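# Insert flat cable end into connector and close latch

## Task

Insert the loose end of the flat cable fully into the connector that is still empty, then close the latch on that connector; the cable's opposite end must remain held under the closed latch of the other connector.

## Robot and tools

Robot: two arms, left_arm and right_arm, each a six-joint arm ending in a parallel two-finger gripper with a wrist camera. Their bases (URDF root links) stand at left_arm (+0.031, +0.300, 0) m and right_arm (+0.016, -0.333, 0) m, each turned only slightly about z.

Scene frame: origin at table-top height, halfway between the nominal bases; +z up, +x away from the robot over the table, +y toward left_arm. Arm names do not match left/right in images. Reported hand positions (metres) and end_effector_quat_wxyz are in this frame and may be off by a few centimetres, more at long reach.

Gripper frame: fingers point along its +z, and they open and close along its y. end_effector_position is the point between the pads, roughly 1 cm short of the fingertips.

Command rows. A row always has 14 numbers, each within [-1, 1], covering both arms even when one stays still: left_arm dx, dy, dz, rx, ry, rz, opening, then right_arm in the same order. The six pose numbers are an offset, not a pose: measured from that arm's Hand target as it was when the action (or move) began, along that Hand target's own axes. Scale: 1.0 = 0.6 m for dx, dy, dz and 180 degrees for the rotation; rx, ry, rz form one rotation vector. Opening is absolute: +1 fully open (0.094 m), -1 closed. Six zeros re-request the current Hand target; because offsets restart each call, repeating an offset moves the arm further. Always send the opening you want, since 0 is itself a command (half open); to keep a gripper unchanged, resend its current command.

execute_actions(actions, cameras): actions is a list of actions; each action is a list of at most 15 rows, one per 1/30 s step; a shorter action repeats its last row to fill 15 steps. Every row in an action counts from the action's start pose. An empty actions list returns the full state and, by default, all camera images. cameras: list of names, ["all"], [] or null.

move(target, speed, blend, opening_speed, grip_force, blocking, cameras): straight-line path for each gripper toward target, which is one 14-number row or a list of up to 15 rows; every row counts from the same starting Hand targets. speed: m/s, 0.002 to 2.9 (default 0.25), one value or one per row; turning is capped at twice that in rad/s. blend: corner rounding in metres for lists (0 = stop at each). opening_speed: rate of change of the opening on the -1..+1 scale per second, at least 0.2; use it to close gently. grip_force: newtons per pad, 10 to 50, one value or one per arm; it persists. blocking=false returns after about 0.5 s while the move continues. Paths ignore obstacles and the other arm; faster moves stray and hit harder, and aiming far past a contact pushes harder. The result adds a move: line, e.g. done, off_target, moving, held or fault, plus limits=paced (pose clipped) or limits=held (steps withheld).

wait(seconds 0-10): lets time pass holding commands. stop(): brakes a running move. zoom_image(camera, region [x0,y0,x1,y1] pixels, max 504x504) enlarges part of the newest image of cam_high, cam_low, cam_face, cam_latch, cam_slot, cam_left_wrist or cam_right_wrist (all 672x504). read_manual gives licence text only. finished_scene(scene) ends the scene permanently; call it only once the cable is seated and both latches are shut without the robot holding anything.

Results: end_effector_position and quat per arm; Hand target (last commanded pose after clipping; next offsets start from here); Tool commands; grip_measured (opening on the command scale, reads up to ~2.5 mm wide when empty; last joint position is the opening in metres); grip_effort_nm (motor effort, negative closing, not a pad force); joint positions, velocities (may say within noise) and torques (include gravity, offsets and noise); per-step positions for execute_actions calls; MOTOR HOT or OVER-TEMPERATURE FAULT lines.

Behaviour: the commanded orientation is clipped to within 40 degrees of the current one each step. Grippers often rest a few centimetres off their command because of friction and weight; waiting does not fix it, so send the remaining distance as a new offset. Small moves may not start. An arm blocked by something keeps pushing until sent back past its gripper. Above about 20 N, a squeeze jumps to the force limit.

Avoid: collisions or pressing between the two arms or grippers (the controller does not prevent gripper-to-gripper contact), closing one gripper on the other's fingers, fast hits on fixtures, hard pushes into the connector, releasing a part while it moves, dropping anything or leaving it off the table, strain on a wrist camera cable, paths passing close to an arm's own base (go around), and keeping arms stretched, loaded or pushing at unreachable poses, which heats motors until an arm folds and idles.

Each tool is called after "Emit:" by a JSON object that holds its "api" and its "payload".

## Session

Emit:
{"api": "execute_actions", "payload": {"actions": []}}

Scene clock: 0.00 s.
left_arm: end_effector_position=(+0.3983, +0.2692, +0.3316) grip_measured=+1.000 grip_effort_nm=n/a end_effector_quat_wxyz=(+0.697, +0.095, +0.689, -0.176) | right_arm: end_effector_position=(+0.3130, -0.3297, +0.3144) grip_measured=+1.000 grip_effort_nm=n/a end_effector_quat_wxyz=(+0.748, +0.060, +0.647, +0.135)
Joint positions: left_arm=[0.127 1.019 0.697 0.361 0.562 -0.132 0.094] | right_arm=[-0.099 0.575 0.387 0.347 -0.195 0.301 0.094]
Joint velocities: within noise
Joint torques (N m): no reading
Heat: left arm: 27 °C; right arm: 26 °C.
Hand target: left_arm +0.3966, +0.2689, +0.3397; +0.704, +0.098, +0.682, -0.174 | right_arm +0.3108, -0.3295, +0.3243; +0.757, +0.056, +0.638, +0.134
Tool commands: left_gripper/opening=+1.0 right_gripper/opening=+1.0

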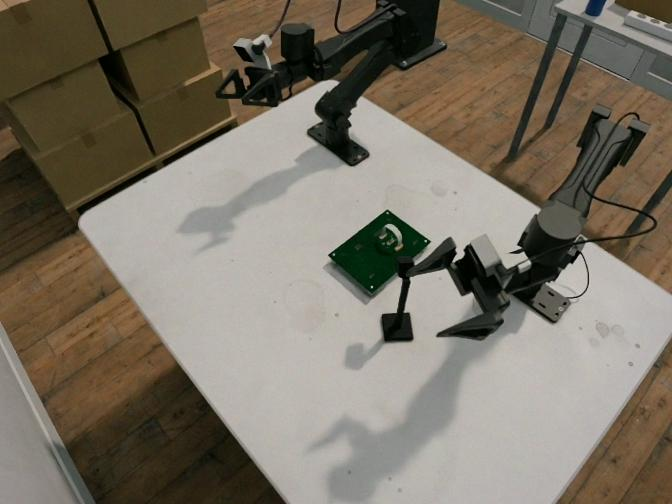

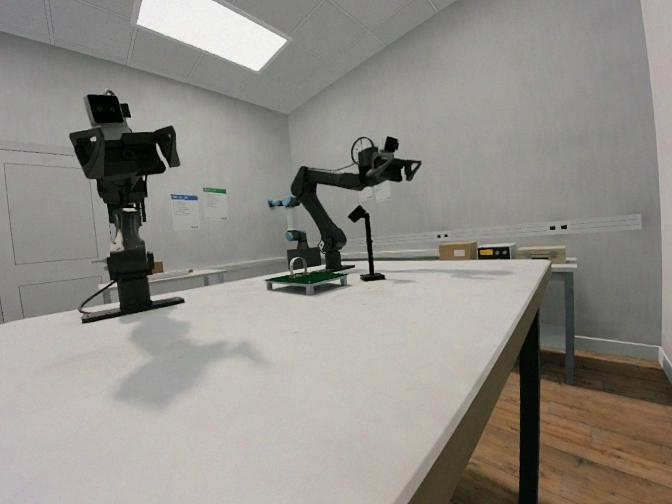

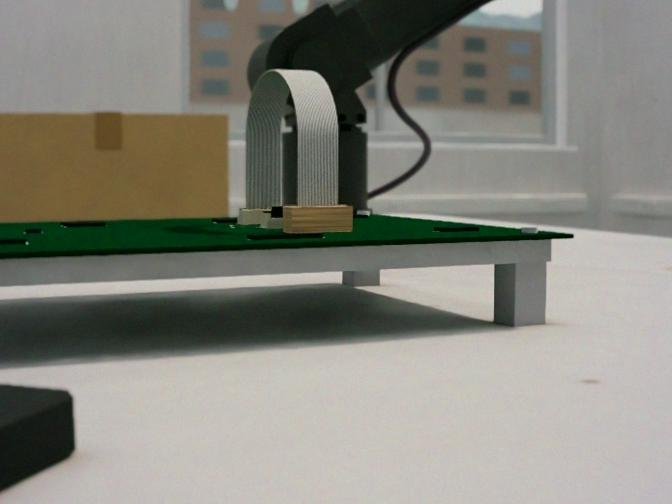

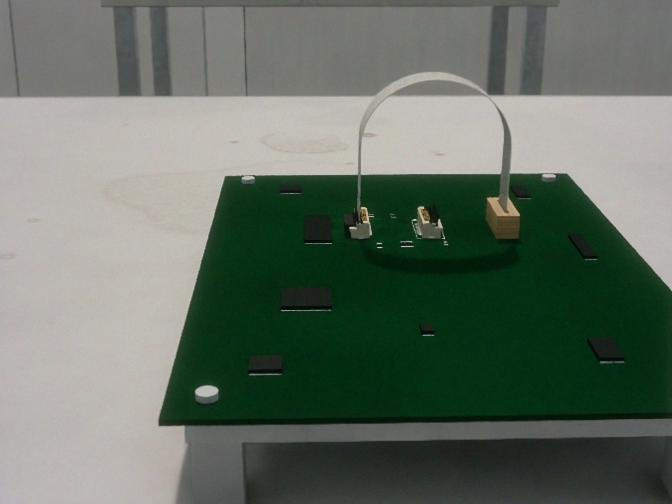

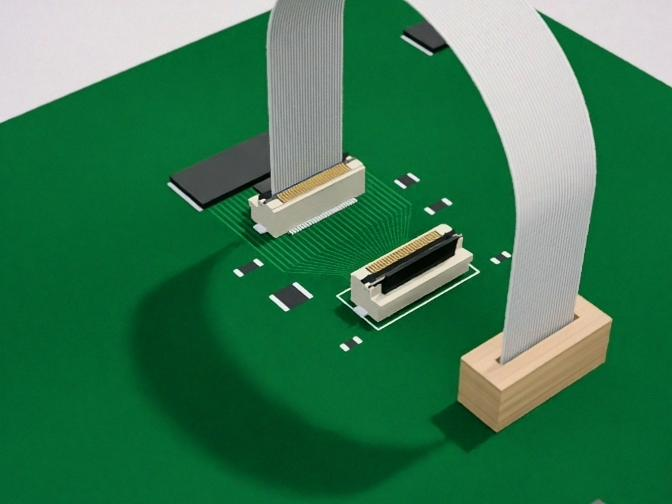

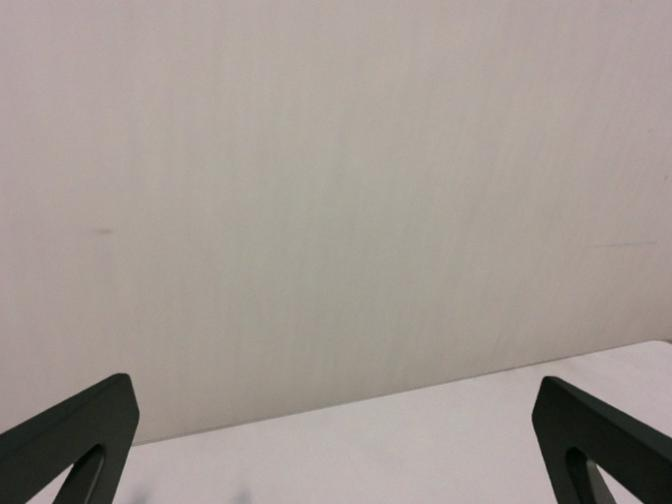

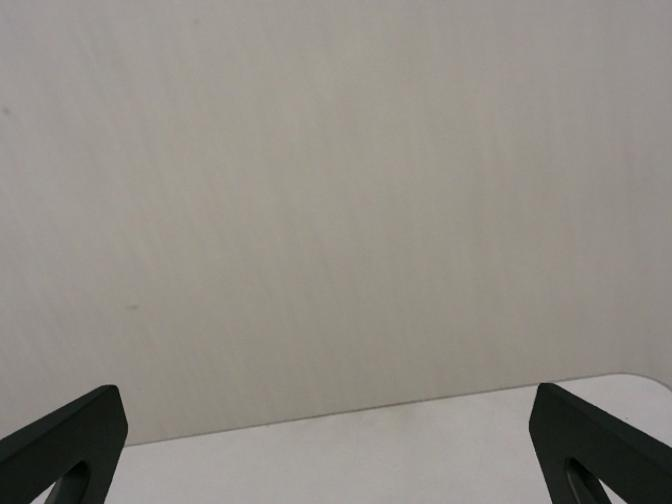

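Emit:
{"api": "move", "payload": {"target": [[0,0,0,0,0,0,1,0.3198,0.6171,-0.3422,0.0316,0.1947,-0.0799,-0.5],[0,0,0,0,0,0,1,0.4692,0.576,-0.3112,0.0316,0.1947,-0.0799,-0.5]], "speed": 0.4, "cameras": ["cam_right_wrist","cam_latch","cam_face"]}}

Scene clock: 26.47 s.
left_arm: end_effector_position=(+0.3983, +0.2692, +0.3316) grip_measured=+1.000 grip_effort_nm=-0.04 end_effector_quat_wxyz=(+0.697, +0.095, +0.689, -0.176) | right_arm: end_effector_position=(+0.1230, +0.0637, +0.1069) grip_measured=-0.498 grip_effort_nm=-0.15 end_effector_quat_wxyz=(+0.525, -0.027, +0.851, +0.015)
Joint positions: left_arm=[0.127 1.019 0.697 0.361 0.562 -0.132 0.094] | right_arm=[1.719 2.145 1.57 -1.148 1.099 1.738 0.024]
Joint torques (N m): left_arm=[-0.08 -2.65 7.35 1.43 -0.01 -0.02] | right_arm=[0.2 -13.97 3.49 0.09 0.74 -0.05]
Heat: left arm: 30 °C; right arm: 28 °C.
Hand target: left_arm +0.3966, +0.2689, +0.3397; +0.704, +0.098, +0.682, -0.174 | right_arm +0.1252, +0.0628, +0.1118; +0.537, -0.029, +0.843, +0.019
Off the commanded pose: left_arm 0.008 m, 1 deg | right_arm 0.005 m, 2 deg.
move: done
Images, in order (width x height): cam_face 672x504, cam_latch 672x504, cam_right_wrist 672x504.

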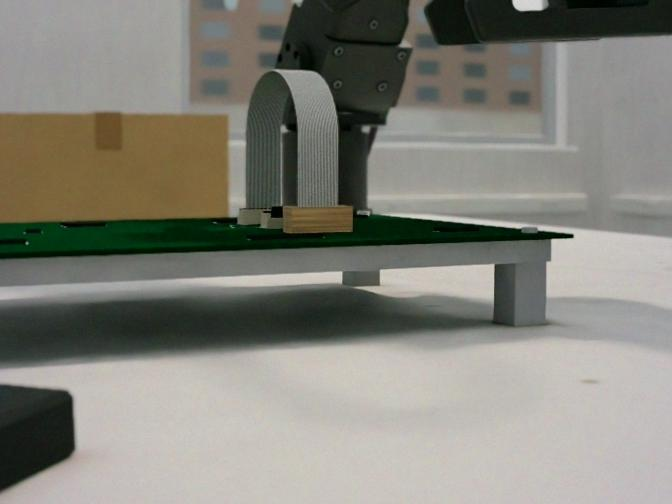

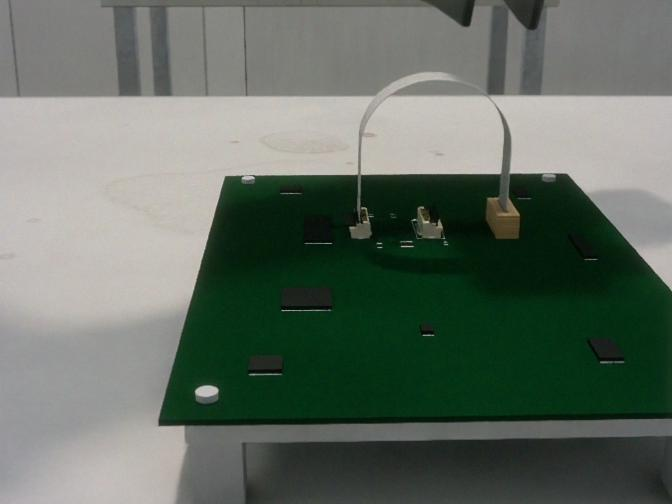

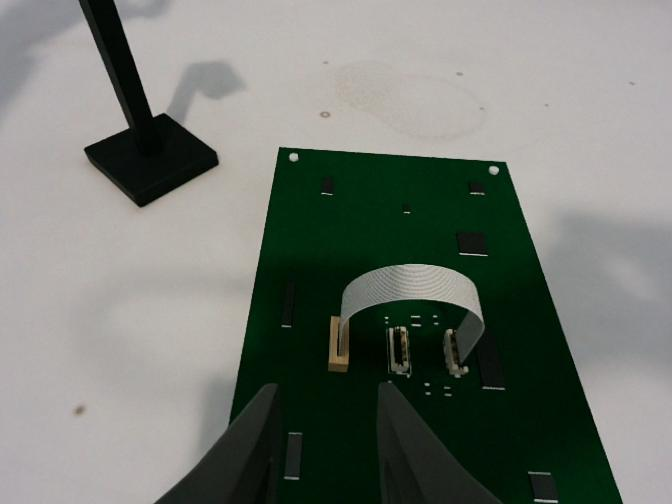

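Emit:
{"api": "move", "payload": {"target": [0,0,0,0,0,0,1,0.0345,-0.009,0.0522,0.005,0,0.0024,-0.5], "speed": 0.15, "cameras": ["cam_face","cam_latch","cam_right_wrist"]}}

Scene clock: 35.00 s.
left_arm: end_effector_position=(+0.3983, +0.2692, +0.3316) grip_measured=+1.000 grip_effort_nm=-0.03 end_effector_quat_wxyz=(+0.697, +0.095, +0.689, -0.176) | right_arm: end_effector_position=(+0.1413, +0.0606, +0.0800) grip_measured=-0.498 grip_effort_nm=-0.14 end_effector_quat_wxyz=(+0.523, -0.018, +0.852, +0.018)
Joint positions: left_arm=[0.127 1.019 0.697 0.361 0.562 -0.132 0.094] | right_arm=[1.672 2.145 1.46 -0.954 1.1 1.66 0.024]
Joint torques (N m): left_arm=[-0.06 -2.59 7.38 1.43 -0.01 -0.01] | right_arm=[-0.13 -12.1 3.49 0.26 0.76 -0.01]
Heat: left arm: 31 °C; right arm: 29 °C.
Hand target: left_arm +0.3966, +0.2689, +0.3397; +0.704, +0.098, +0.682, -0.174 | right_arm +0.1452, +0.0589, +0.0799; +0.537, -0.021, +0.843, +0.015
Off the commanded pose: left_arm 0.008 m, 1 deg | right_arm 0.004 m, 2 deg.
move: done
Images, in order (width x height): cam_face 672x504, cam_latch 672x504, cam_right_wrist 672x504.

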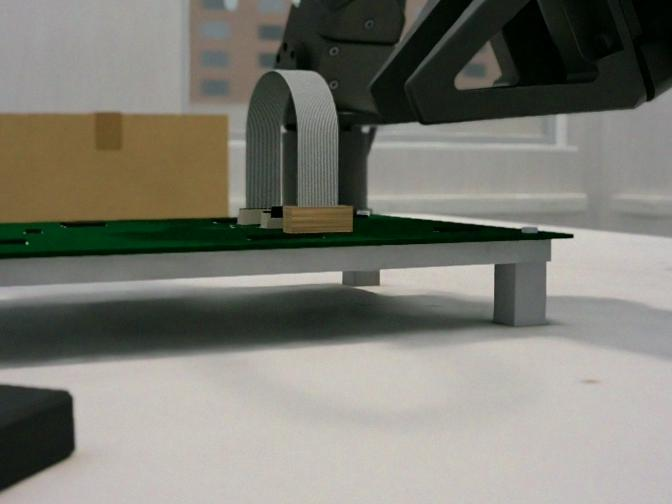

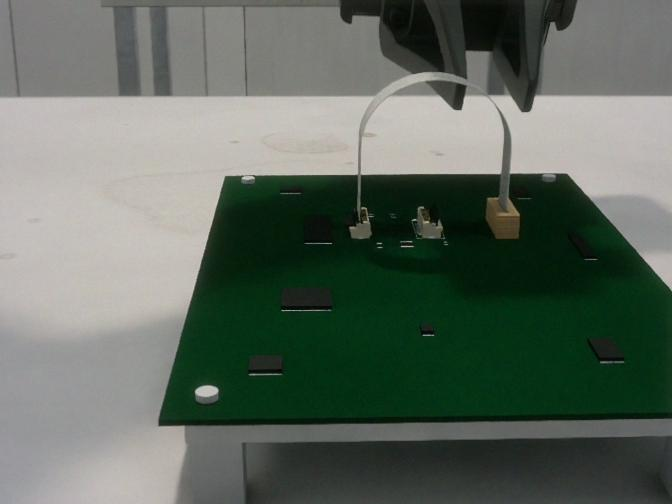

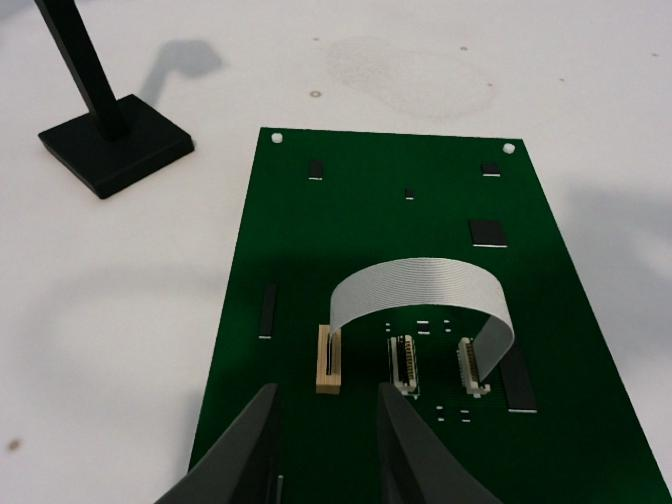

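Emit:
{"api": "move", "payload": {"target": [0,0,0,0,0,0,1,-0.0068,-0.0003,0.062,0,0,0,-0.5], "speed": 0.12, "cameras": ["cam_face","cam_latch","cam_right_wrist"]}}

Scene clock: 41.97 s.
left_arm: end_effector_position=(+0.3983, +0.2692, +0.3316) grip_measured=+1.000 grip_effort_nm=-0.03 end_effector_quat_wxyz=(+0.697, +0.095, +0.689, -0.176) | right_arm: end_effector_position=(+0.1777, +0.0622, +0.0600) grip_measured=-0.498 grip_effort_nm=-0.15 end_effector_quat_wxyz=(+0.524, -0.025, +0.851, +0.010)
Joint positions: left_arm=[0.127 1.019 0.697 0.361 0.562 -0.132 0.094] | right_arm=[1.578 2.145 1.367 -0.689 1.101 1.444 0.024]
Joint torques (N m): left_arm=[-0.03 -2.62 7.36 1.43 0 -0.02] | right_arm=[-0.02 -14.19 3.44 0.53 0.73 -0.06]
Heat: left arm: 31 °C; right arm: 30 °C.
Hand target: left_arm +0.3966, +0.2689, +0.3397; +0.704, +0.098, +0.682, -0.174 | right_arm +0.1805, +0.0607, +0.0678; +0.537, -0.021, +0.843, +0.015
Off the commanded pose: left_arm 0.008 m, 1 deg | right_arm 0.009 m, 2 deg.
move: done
Images, in order (width x height): cam_face 672x504, cam_latch 672x504, cam_right_wrist 672x504.

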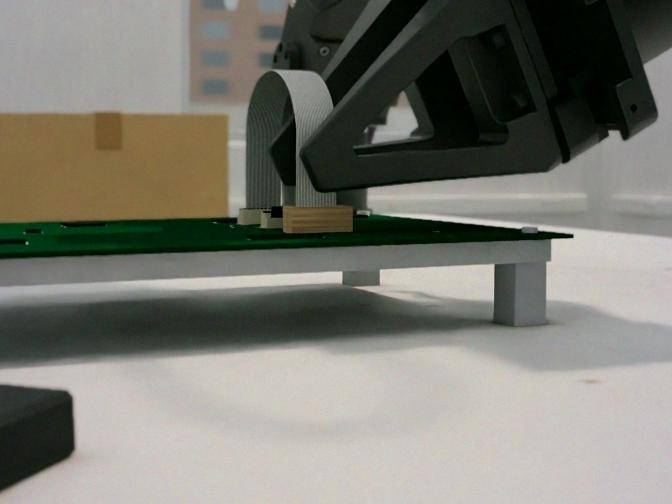

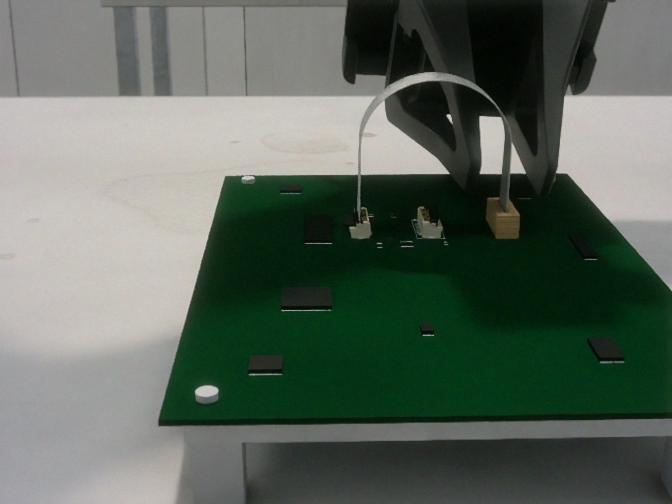

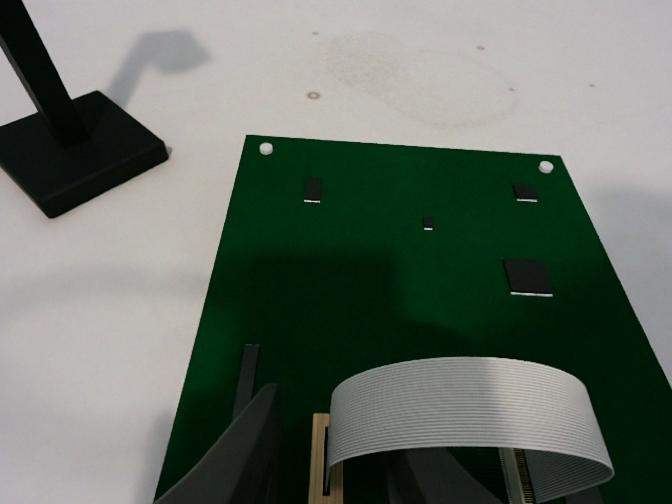

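Emit:
{"api": "move", "payload": {"target": [0,0,0,0,0,0,1,0.0045,-0.0015,0.0021,0.0009,0.0001,-0.002,-0.5], "speed": 0.1}}

Emit:
{"api": "move", "payload": {"target": [0,0,0,0,0,0,1,0,0,0,0,0,0,-1], "opening_speed": 0.4, "cameras": ["cam_face","cam_latch","cam_slot"]}}

Scene clock: 47.80 s.
left_arm: end_effector_position=(+0.3983, +0.2692, +0.3316) grip_measured=+1.000 grip_effort_nm=-0.04 end_effector_quat_wxyz=(+0.697, +0.095, +0.689, -0.176) | right_arm: end_effector_position=(+0.1777, +0.0629, +0.0600) grip_measured=-0.498 grip_effort_nm=-0.15 end_effector_quat_wxyz=(+0.524, -0.025, +0.851, +0.012)
Joint positions: left_arm=[0.127 1.019 0.697 0.361 0.562 -0.132 0.094] | right_arm=[1.578 2.145 1.367 -0.684 1.101 1.442 0.024]
Joint torques (N m): left_arm=[-0.08 -2.58 7.34 1.43 0 -0.02] | right_arm=[-0.03 -13.65 3.23 0.57 0.74 0]
Heat: left arm: 32 °C; right arm: 32 °C.
Hand target: left_arm +0.3966, +0.2689, +0.3397; +0.704, +0.098, +0.682, -0.174 | right_arm +0.1805, +0.0597, +0.0649; +0.537, -0.023, +0.843, +0.012
Off the commanded pose: left_arm 0.008 m, 1 deg | right_arm 0.006 m, 2 deg.
move: done

Scene clock: 49.27 s.
left_arm: end_effector_position=(+0.3983, +0.2692, +0.3316) grip_measured=+1.000 grip_effort_nm=-0.03 end_effector_quat_wxyz=(+0.697, +0.095, +0.689, -0.176) | right_arm: end_effector_position=(+0.1777, +0.0630, +0.0600) grip_measured=-0.980 grip_effort_nm=-1.01 end_effector_quat_wxyz=(+0.524, -0.025, +0.851, +0.012)
Joint positions: left_arm=[0.127 1.019 0.697 0.361 0.562 -0.132 0.094] | right_arm=[1.578 2.145 1.367 -0.684 1.101 1.441 0.001]
Joint torques (N m): left_arm=[-0.05 -2.62 7.38 1.44 -0.01 -0.03] | right_arm=[-0.09 -13.56 3.21 0.56 0.74 -0.05]
Heat: left arm: 32 °C; right arm: 32 °C.
Hand target: left_arm +0.3966, +0.2689, +0.3397; +0.704, +0.098, +0.682, -0.174 | right_arm +0.1805, +0.0598, +0.0649; +0.537, -0.023, +0.843, +0.012
Off the commanded pose: left_arm 0.008 m, 1 deg | right_arm 0.006 m, 2 deg.
move: done
Images, in order (width x height): cam_face 672x504, cam_latch 672x504, cam_slot 672x504.

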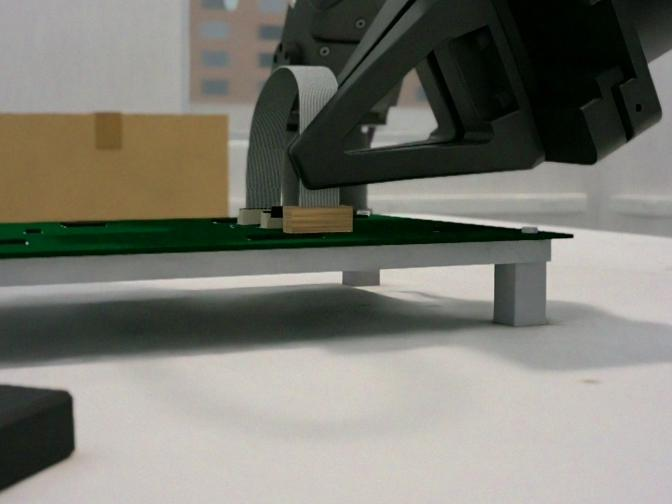

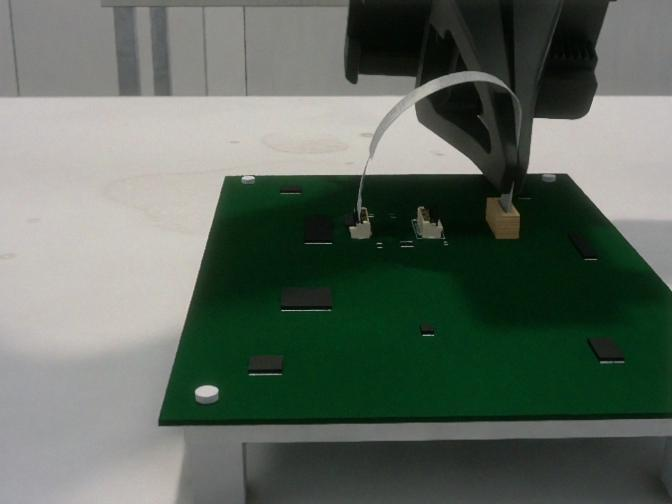

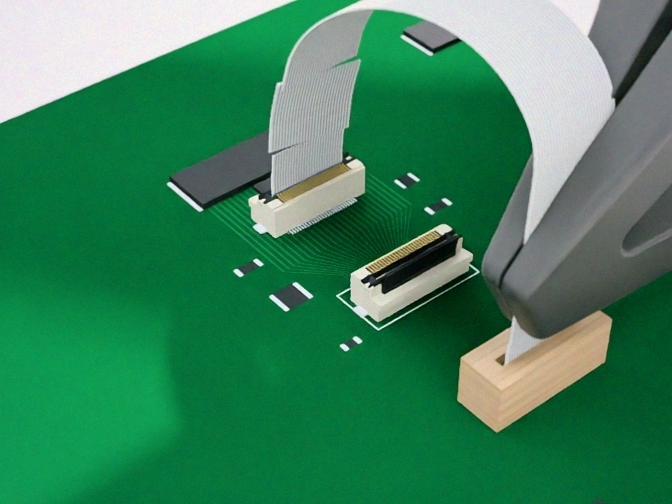

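Emit:
{"api": "move", "payload": {"target": [0,0,0,0,0,0,1,-0.0453,0,-0.0212,-0.0106,0,-0.0049,-1], "speed": 0.1, "cameras": ["cam_face","cam_latch","cam_slot"]}}

Emit:
{"api": "zoom_image", "payload": {"camera": "cam_slot", "region": [440, 180, 640, 380]}}

Scene clock: 57.20 s.
left_arm: end_effector_position=(+0.3983, +0.2692, +0.3316) grip_measured=+1.000 grip_effort_nm=-0.03 end_effector_quat_wxyz=(+0.697, +0.095, +0.689, -0.176) | right_arm: end_effector_position=(+0.1775, +0.0623, +0.0777) grip_measured=-0.980 grip_effort_nm=-1.06 end_effector_quat_wxyz=(+0.525, -0.048, +0.850, +0.010)
Joint positions: left_arm=[0.127 1.019 0.697 0.361 0.562 -0.132 0.094] | right_arm=[1.578 2.087 1.35 -0.676 1.099 1.356 0.001]
Joint torques (N m): left_arm=[-0.08 -2.62 7.42 1.43 -0.01 -0.02] | right_arm=[-0.14 -16.61 3.62 0.58 0.69 -0.06]
Heat: left arm: 32 °C; right arm: 33 °C.
Hand target: left_arm +0.3966, +0.2689, +0.3397; +0.704, +0.098, +0.682, -0.174 | right_arm +0.1805, +0.0599, +0.0947; +0.537, -0.039, +0.843, +0.022
Off the commanded pose: left_arm 0.008 m, 1 deg | right_arm 0.018 m, 2 deg.
move: off_target (right_arm)
Images, in order (width x height): cam_face 672x504, cam_latch 672x504, cam_slot 672x504.

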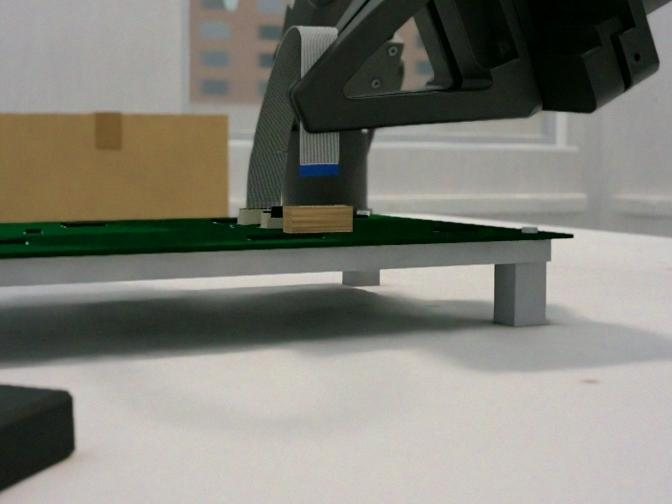

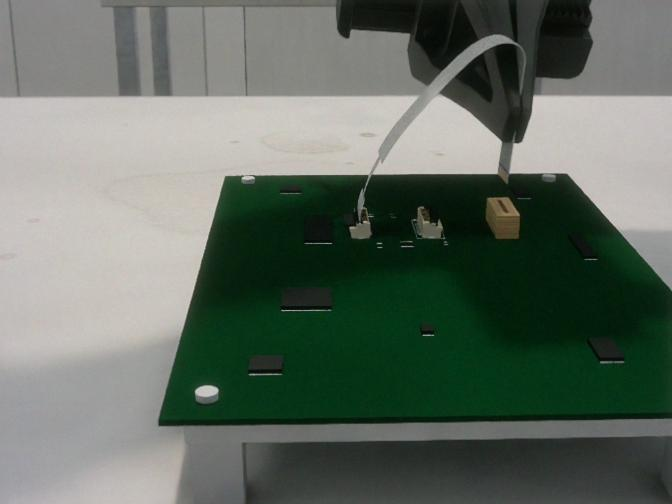

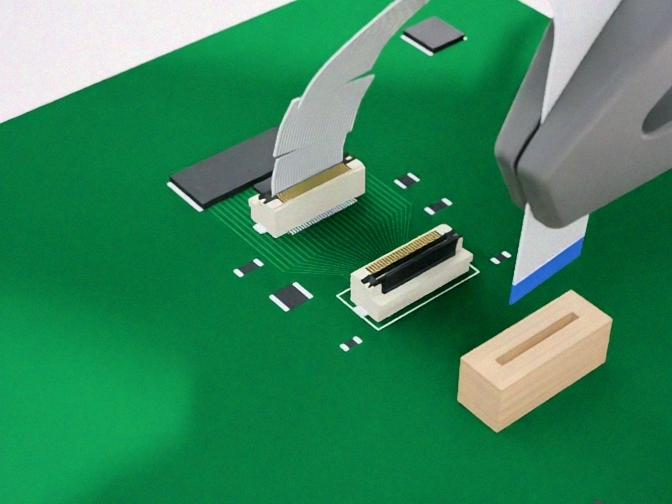

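Scaled by 2.520.

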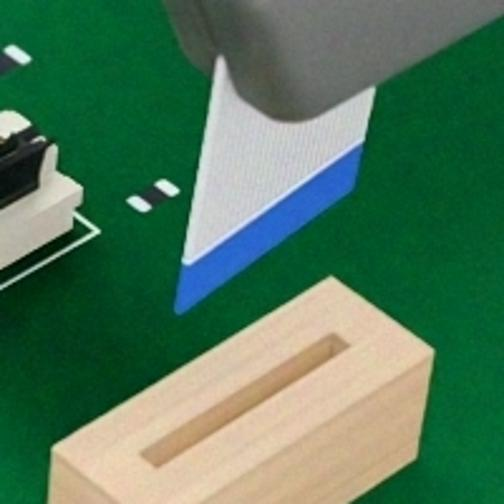

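Emit:
{"api": "move", "payload": {"target": [0,0,0,0,0,0,1,-0.0022,-0.04,-0.0025,0.0201,0.0001,0.0094,-1], "speed": 0.1, "cameras": ["cam_face","cam_latch","cam_slot"]}}

Emit:
{"api": "zoom_image", "payload": {"camera": "cam_slot", "region": [330, 110, 530, 310]}}

Emit:
{"api": "zoom_image", "payload": {"camera": "cam_latch", "region": [400, 135, 480, 245]}}

Scene clock: 68.73 s.
left_arm: end_effector_position=(+0.3983, +0.2692, +0.3316) grip_measured=+1.000 grip_effort_nm=-0.03 end_effector_quat_wxyz=(+0.697, +0.095, +0.689, -0.176) | right_arm: end_effector_position=(+0.1774, +0.0383, +0.0766) grip_measured=-0.980 grip_effort_nm=-1.06 end_effector_quat_wxyz=(+0.522, -0.027, +0.852, -0.012)
Joint positions: left_arm=[0.127 1.019 0.697 0.361 0.562 -0.132 0.094] | right_arm=[1.578 2.073 1.331 -0.804 1.099 1.488 0.001]
Joint torques (N m): left_arm=[-0.02 -2.56 7.39 1.43 -0.03 -0.01] | right_arm=[-0.42 -16.31 4.16 0.24 0.76 0.21]
Heat: left arm: 32 °C; right arm: 32 °C.
Hand target: left_arm +0.3966, +0.2689, +0.3397; +0.704, +0.098, +0.682, -0.174 | right_arm +0.1818, +0.0359, +0.0967; +0.537, -0.009, +0.844, +0.003
Off the commanded pose: left_arm 0.008 m, 1 deg | right_arm 0.021 m, 3 deg.
move: off_target (right_arm)
Images, in order (width x height): cam_face 672x504, cam_latch 672x504, cam_slot 672x504.

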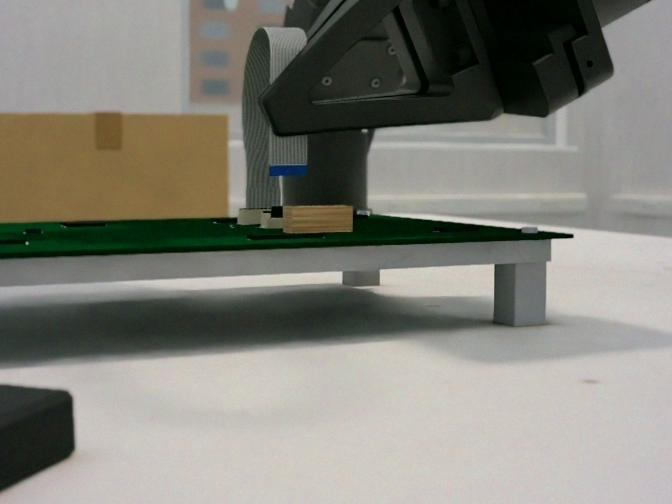

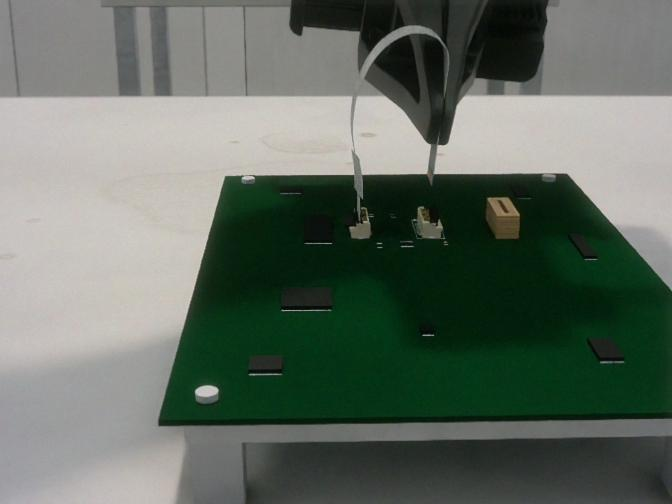

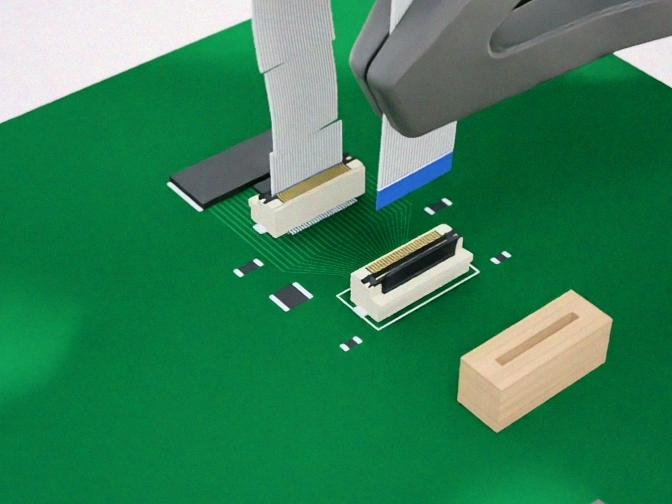

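Scaled by 2.520.

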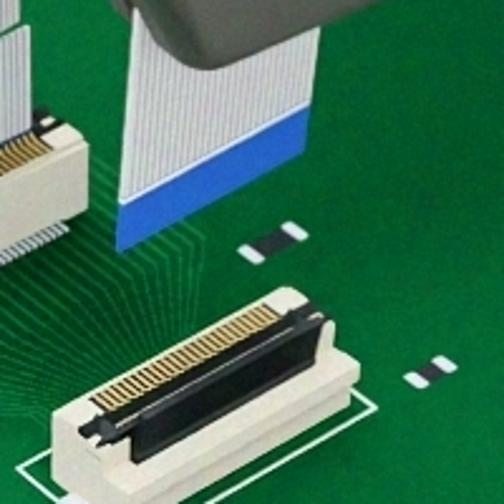

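Scaled by 4.582.

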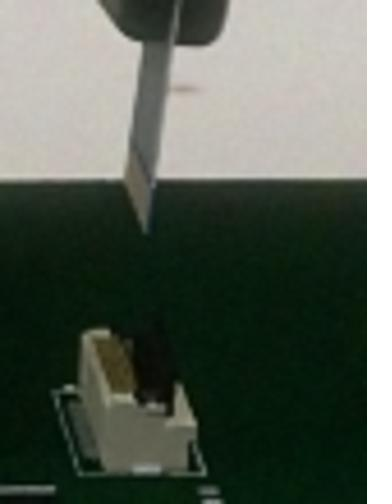

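Emit:
{"api": "move", "payload": {"target": [0,0,0,0,0,0,1,0.0183,-0.0087,0.0083,0.0049,0.0002,-0.0104,-1], "speed": 0.06}}

Scene clock: 77.83 s.
left_arm: end_effector_position=(+0.3983, +0.2692, +0.3316) grip_measured=+1.000 grip_effort_nm=-0.03 end_effector_quat_wxyz=(+0.697, +0.095, +0.689, -0.176) | right_arm: end_effector_position=(+0.1775, +0.0346, +0.0737) grip_measured=-0.980 grip_effort_nm=-1.06 end_effector_quat_wxyz=(+0.522, -0.030, +0.852, -0.018)
Joint positions: left_arm=[0.127 1.019 0.697 0.361 0.562 -0.132 0.094] | right_arm=[1.578 2.073 1.318 -0.805 1.1 1.489 0.001]
Joint torques (N m): left_arm=[0.02 -2.62 7.36 1.42 -0.01 -0.02] | right_arm=[-0.4 -14.19 3.55 0.21 0.75 0.22]
Heat: left arm: 32 °C; right arm: 35 °C.
Hand target: left_arm +0.3966, +0.2689, +0.3397; +0.704, +0.098, +0.682, -0.174 | right_arm +0.1818, +0.0306, +0.0847; +0.537, -0.019, +0.843, -0.012
Off the commanded pose: left_arm 0.008 m, 1 deg | right_arm 0.012 m, 2 deg.
move: off_target (right_arm)

Emit:
{"api": "move", "payload": {"target": [0,0,0,0,0,0,1,0.0075,0.0067,0.0037,-0.0027,-0.0001,0.0058,-1], "speed": 0.06}}

Scene clock: 81.30 s.
left_arm: end_effector_position=(+0.3983, +0.2692, +0.3316) grip_measured=+1.000 grip_effort_nm=-0.04 end_effector_quat_wxyz=(+0.697, +0.095, +0.689, -0.176) | right_arm: end_effector_position=(+0.1775, +0.0373, +0.0738) grip_measured=-0.980 grip_effort_nm=-1.06 end_effector_quat_wxyz=(+0.523, -0.025, +0.852, -0.010)
Joint positions: left_arm=[0.127 1.019 0.697 0.361 0.562 -0.132 0.094] | right_arm=[1.578 2.073 1.318 -0.787 1.1 1.491 0.001]
Joint torques (N m): left_arm=[-0.05 -2.62 7.36 1.43 -0.01 -0.02] | right_arm=[-0.42 -13.01 3.33 0.43 0.77 0.25]
Heat: left arm: 33 °C; right arm: 36 °C.
Hand target: left_arm +0.3966, +0.2689, +0.3397; +0.704, +0.098, +0.682, -0.174 | right_arm +0.1818, +0.0344, +0.0796; +0.537, -0.013, +0.843, -0.004
Off the commanded pose: left_arm 0.008 m, 1 deg | right_arm 0.008 m, 2 deg.
move: done

Emit:
{"api": "move", "payload": {"target": [0,0,0,0,0,0,1,0.009,0.0003,0.0043,0,0,0,-1], "speed": 0.06, "cameras": ["cam_latch","cam_slot"]}}

Emit:
{"api": "zoom_image", "payload": {"camera": "cam_slot", "region": [330, 150, 510, 330]}}

Emit:
{"api": "zoom_image", "payload": {"camera": "cam_latch", "region": [400, 135, 480, 245]}}

Scene clock: 87.27 s.
left_arm: end_effector_position=(+0.3983, +0.2692, +0.3316) grip_measured=+1.000 grip_effort_nm=-0.03 end_effector_quat_wxyz=(+0.697, +0.095, +0.689, -0.176) | right_arm: end_effector_position=(+0.1775, +0.0372, +0.0712) grip_measured=-0.980 grip_effort_nm=-1.06 end_effector_quat_wxyz=(+0.523, -0.022, +0.852, -0.006)
Joint positions: left_arm=[0.127 1.019 0.697 0.361 0.562 -0.132 0.094] | right_arm=[1.578 2.073 1.306 -0.766 1.1 1.491 0.001]
Joint torques (N m): left_arm=[-0.03 -2.58 7.35 1.44 -0.01 -0.02] | right_arm=[-0.38 -12 3.52 0.45 0.76 0.19]
Heat: left arm: 33 °C; right arm: 36 °C.
Hand target: left_arm +0.3966, +0.2689, +0.3397; +0.704, +0.098, +0.682, -0.174 | right_arm +0.1819, +0.0345, +0.0736; +0.537, -0.013, +0.843, -0.004
Off the commanded pose: left_arm 0.008 m, 1 deg | right_arm 0.006 m, 2 deg.
move: done
Images, in order (width x height): cam_latch 672x504, cam_slot 672x504.

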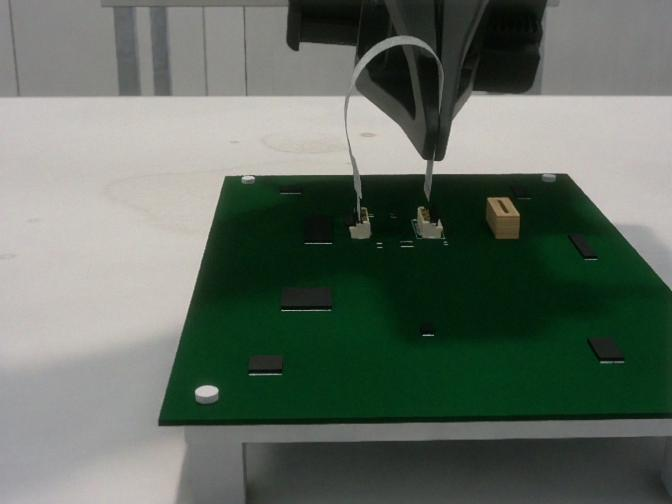

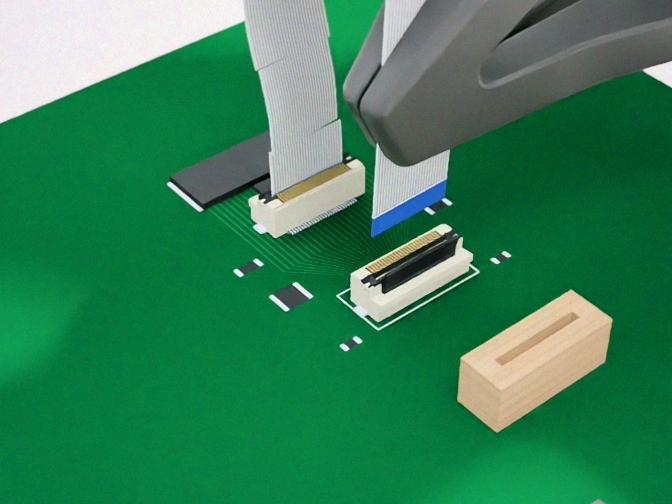

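Scaled by 2.800.

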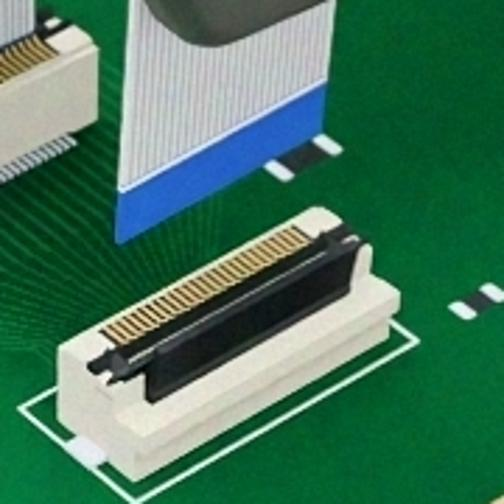

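Scaled by 4.582.

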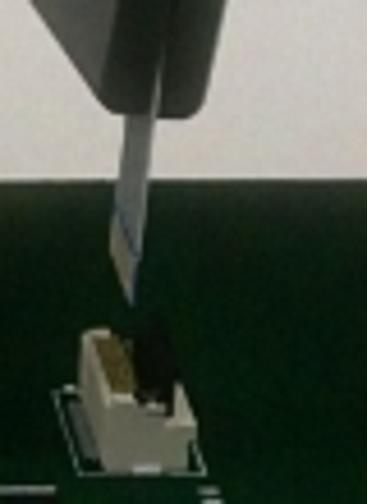

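Emit:
{"api": "move", "payload": {"target": [0,0,0,0,0,0,1,0.006,0.0017,0.0028,-0.0007,0,0.0015,-1], "speed": 0.06}}

Scene clock: 92.17 s.
left_arm: end_effector_position=(+0.3983, +0.2692, +0.3316) grip_measured=+1.000 grip_effort_nm=-0.03 end_effector_quat_wxyz=(+0.697, +0.095, +0.689, -0.176) | right_arm: end_effector_position=(+0.1775, +0.0401, +0.0713) grip_measured=-0.980 grip_effort_nm=-1.06 end_effector_quat_wxyz=(+0.523, -0.017, +0.852, +0.002)
Joint positions: left_arm=[0.127 1.019 0.697 0.361 0.562 -0.132 0.094] | right_arm=[1.578 2.073 1.306 -0.747 1.1 1.491 0.001]
Joint torques (N m): left_arm=[-0.02 -2.63 7.35 1.44 0 -0.02] | right_arm=[-0.35 -11.14 3.18 0.46 0.79 0.17]
Heat: left arm: 33 °C; right arm: 36 °C.
Hand target: left_arm +0.3966, +0.2689, +0.3397; +0.704, +0.098, +0.682, -0.174 | right_arm +0.1818, +0.0354, +0.0696; +0.537, -0.012, +0.844, -0.002
Off the commanded pose: left_arm 0.008 m, 1 deg | right_arm 0.007 m, 2 deg.
move: done

Emit:
{"api": "move", "payload": {"target": [0,0,0,0,0,0,1,0.0075,-0.0027,0.0036,0.0011,0,-0.0023,-1], "speed": 0.06, "cameras": ["cam_latch","cam_slot"]}}

Emit:
{"api": "zoom_image", "payload": {"camera": "cam_slot", "region": [330, 150, 510, 330]}}

Emit:
{"api": "zoom_image", "payload": {"camera": "cam_latch", "region": [400, 135, 480, 245]}}

Scene clock: 96.93 s.
left_arm: end_effector_position=(+0.3983, +0.2692, +0.3316) grip_measured=+1.000 grip_effort_nm=-0.03 end_effector_quat_wxyz=(+0.697, +0.095, +0.689, -0.176) | right_arm: end_effector_position=(+0.1775, +0.0374, +0.0679) grip_measured=-0.980 grip_effort_nm=-1.06 end_effector_quat_wxyz=(+0.523, -0.018, +0.852, +0.001)
Joint positions: left_arm=[0.127 1.019 0.697 0.361 0.562 -0.132 0.094] | right_arm=[1.578 2.073 1.29 -0.735 1.1 1.491 0.001]
Joint torques (N m): left_arm=[-0.05 -2.59 7.35 1.44 -0.01 -0.02] | right_arm=[-0.53 -10.5 3.47 0.45 0.78 0.2]
Heat: left arm: 33 °C; right arm: 35 °C.
Hand target: left_arm +0.3966, +0.2689, +0.3397; +0.704, +0.098, +0.682, -0.174 | right_arm +0.1819, +0.0338, +0.0647; +0.537, -0.014, +0.843, -0.005
Off the commanded pose: left_arm 0.008 m, 1 deg | right_arm 0.007 m, 2 deg.
move: done
Images, in order (width x height): cam_latch 672x504, cam_slot 672x504.

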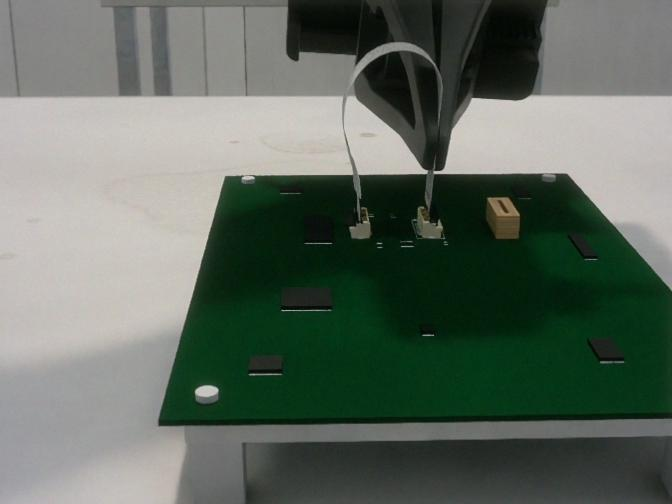

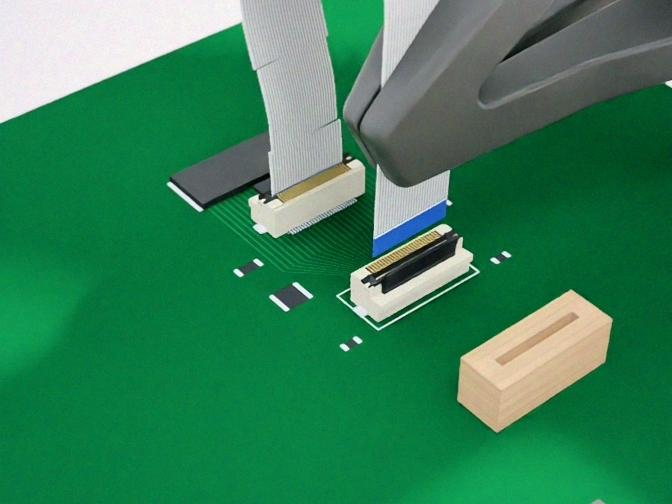

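Scaled by 2.800.

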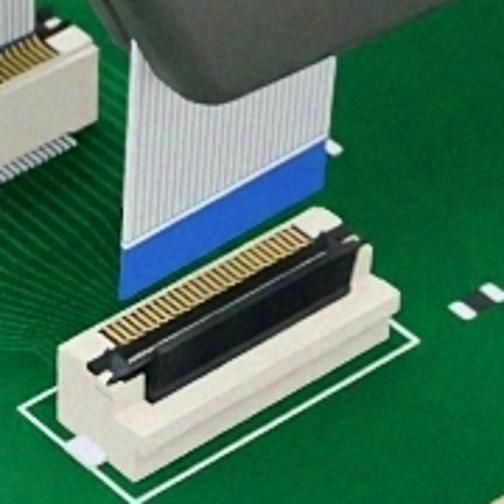

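Scaled by 4.582.

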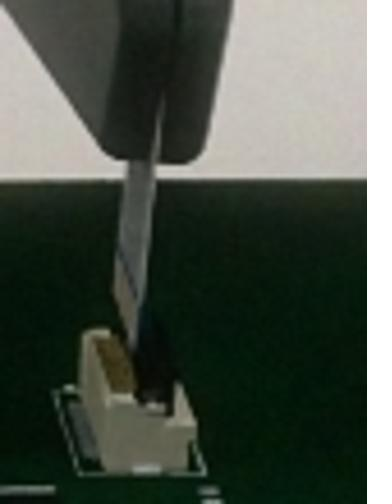

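Emit:
{"api": "move", "payload": {"target": [0,0,0,0,0,0,1,0.009,0.0009,0.0043,-0.0003,0,0.0006,-1], "speed": 0.06, "cameras": ["cam_latch","cam_slot"]}}

Emit:
{"api": "zoom_image", "payload": {"camera": "cam_slot", "region": [345, 210, 485, 320]}}

Emit:
{"api": "zoom_image", "payload": {"camera": "cam_latch", "region": [405, 165, 450, 240]}}

Scene clock: 102.67 s.
left_arm: end_effector_position=(+0.3983, +0.2692, +0.3316) grip_measured=+1.000 grip_effort_nm=-0.03 end_effector_quat_wxyz=(+0.697, +0.095, +0.689, -0.176) | right_arm: end_effector_position=(+0.1775, +0.0382, +0.0622) grip_measured=-0.980 grip_effort_nm=-1.06 end_effector_quat_wxyz=(+0.523, -0.017, +0.852, +0.002)
Joint positions: left_arm=[0.127 1.019 0.697 0.361 0.562 -0.132 0.094] | right_arm=[1.578 2.085 1.282 -0.711 1.1 1.491 0.001]
Joint torques (N m): left_arm=[-0.03 -2.63 7.39 1.42 -0.02 -0.02] | right_arm=[-0.47 -10.32 3.55 0.42 0.75 0.2]
Heat: left arm: 33 °C; right arm: 35 °C.
Hand target: left_arm +0.3966, +0.2689, +0.3397; +0.704, +0.098, +0.682, -0.174 | right_arm +0.1820, +0.0341, +0.0586; +0.537, -0.014, +0.843, -0.004
Off the commanded pose: left_arm 0.008 m, 1 deg | right_arm 0.007 m, 2 deg.
move: done
Images, in order (width x height): cam_latch 672x504, cam_slot 672x504.

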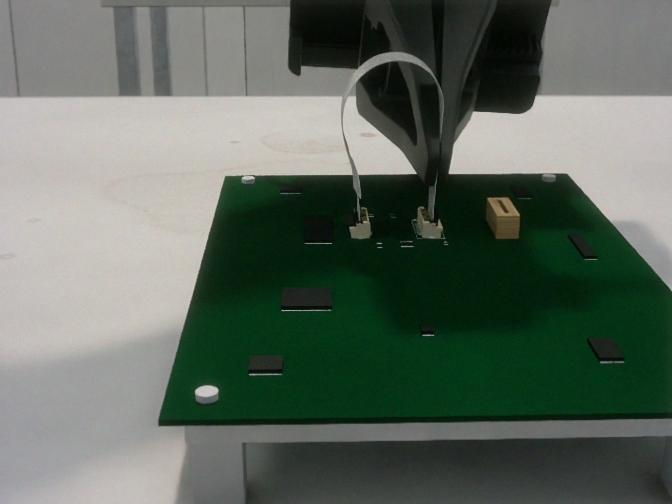

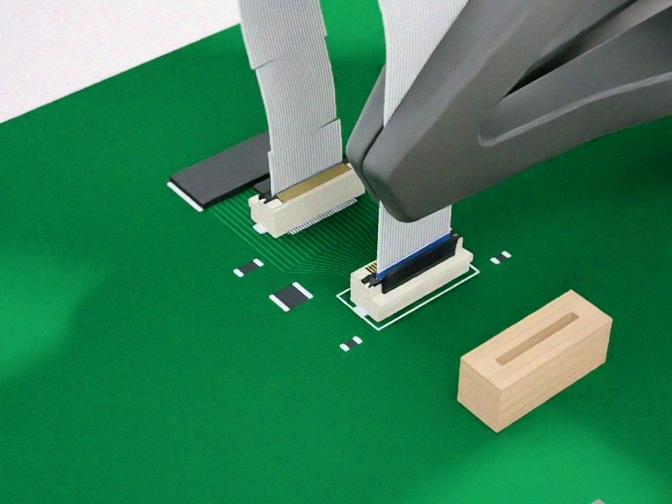

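Scaled by 3.600.

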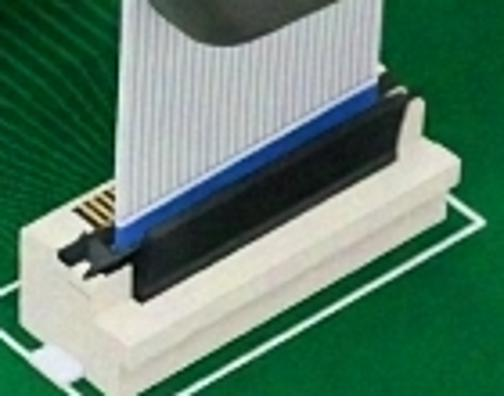

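Scaled by 6.720.

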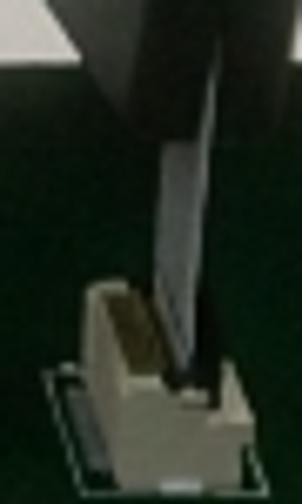

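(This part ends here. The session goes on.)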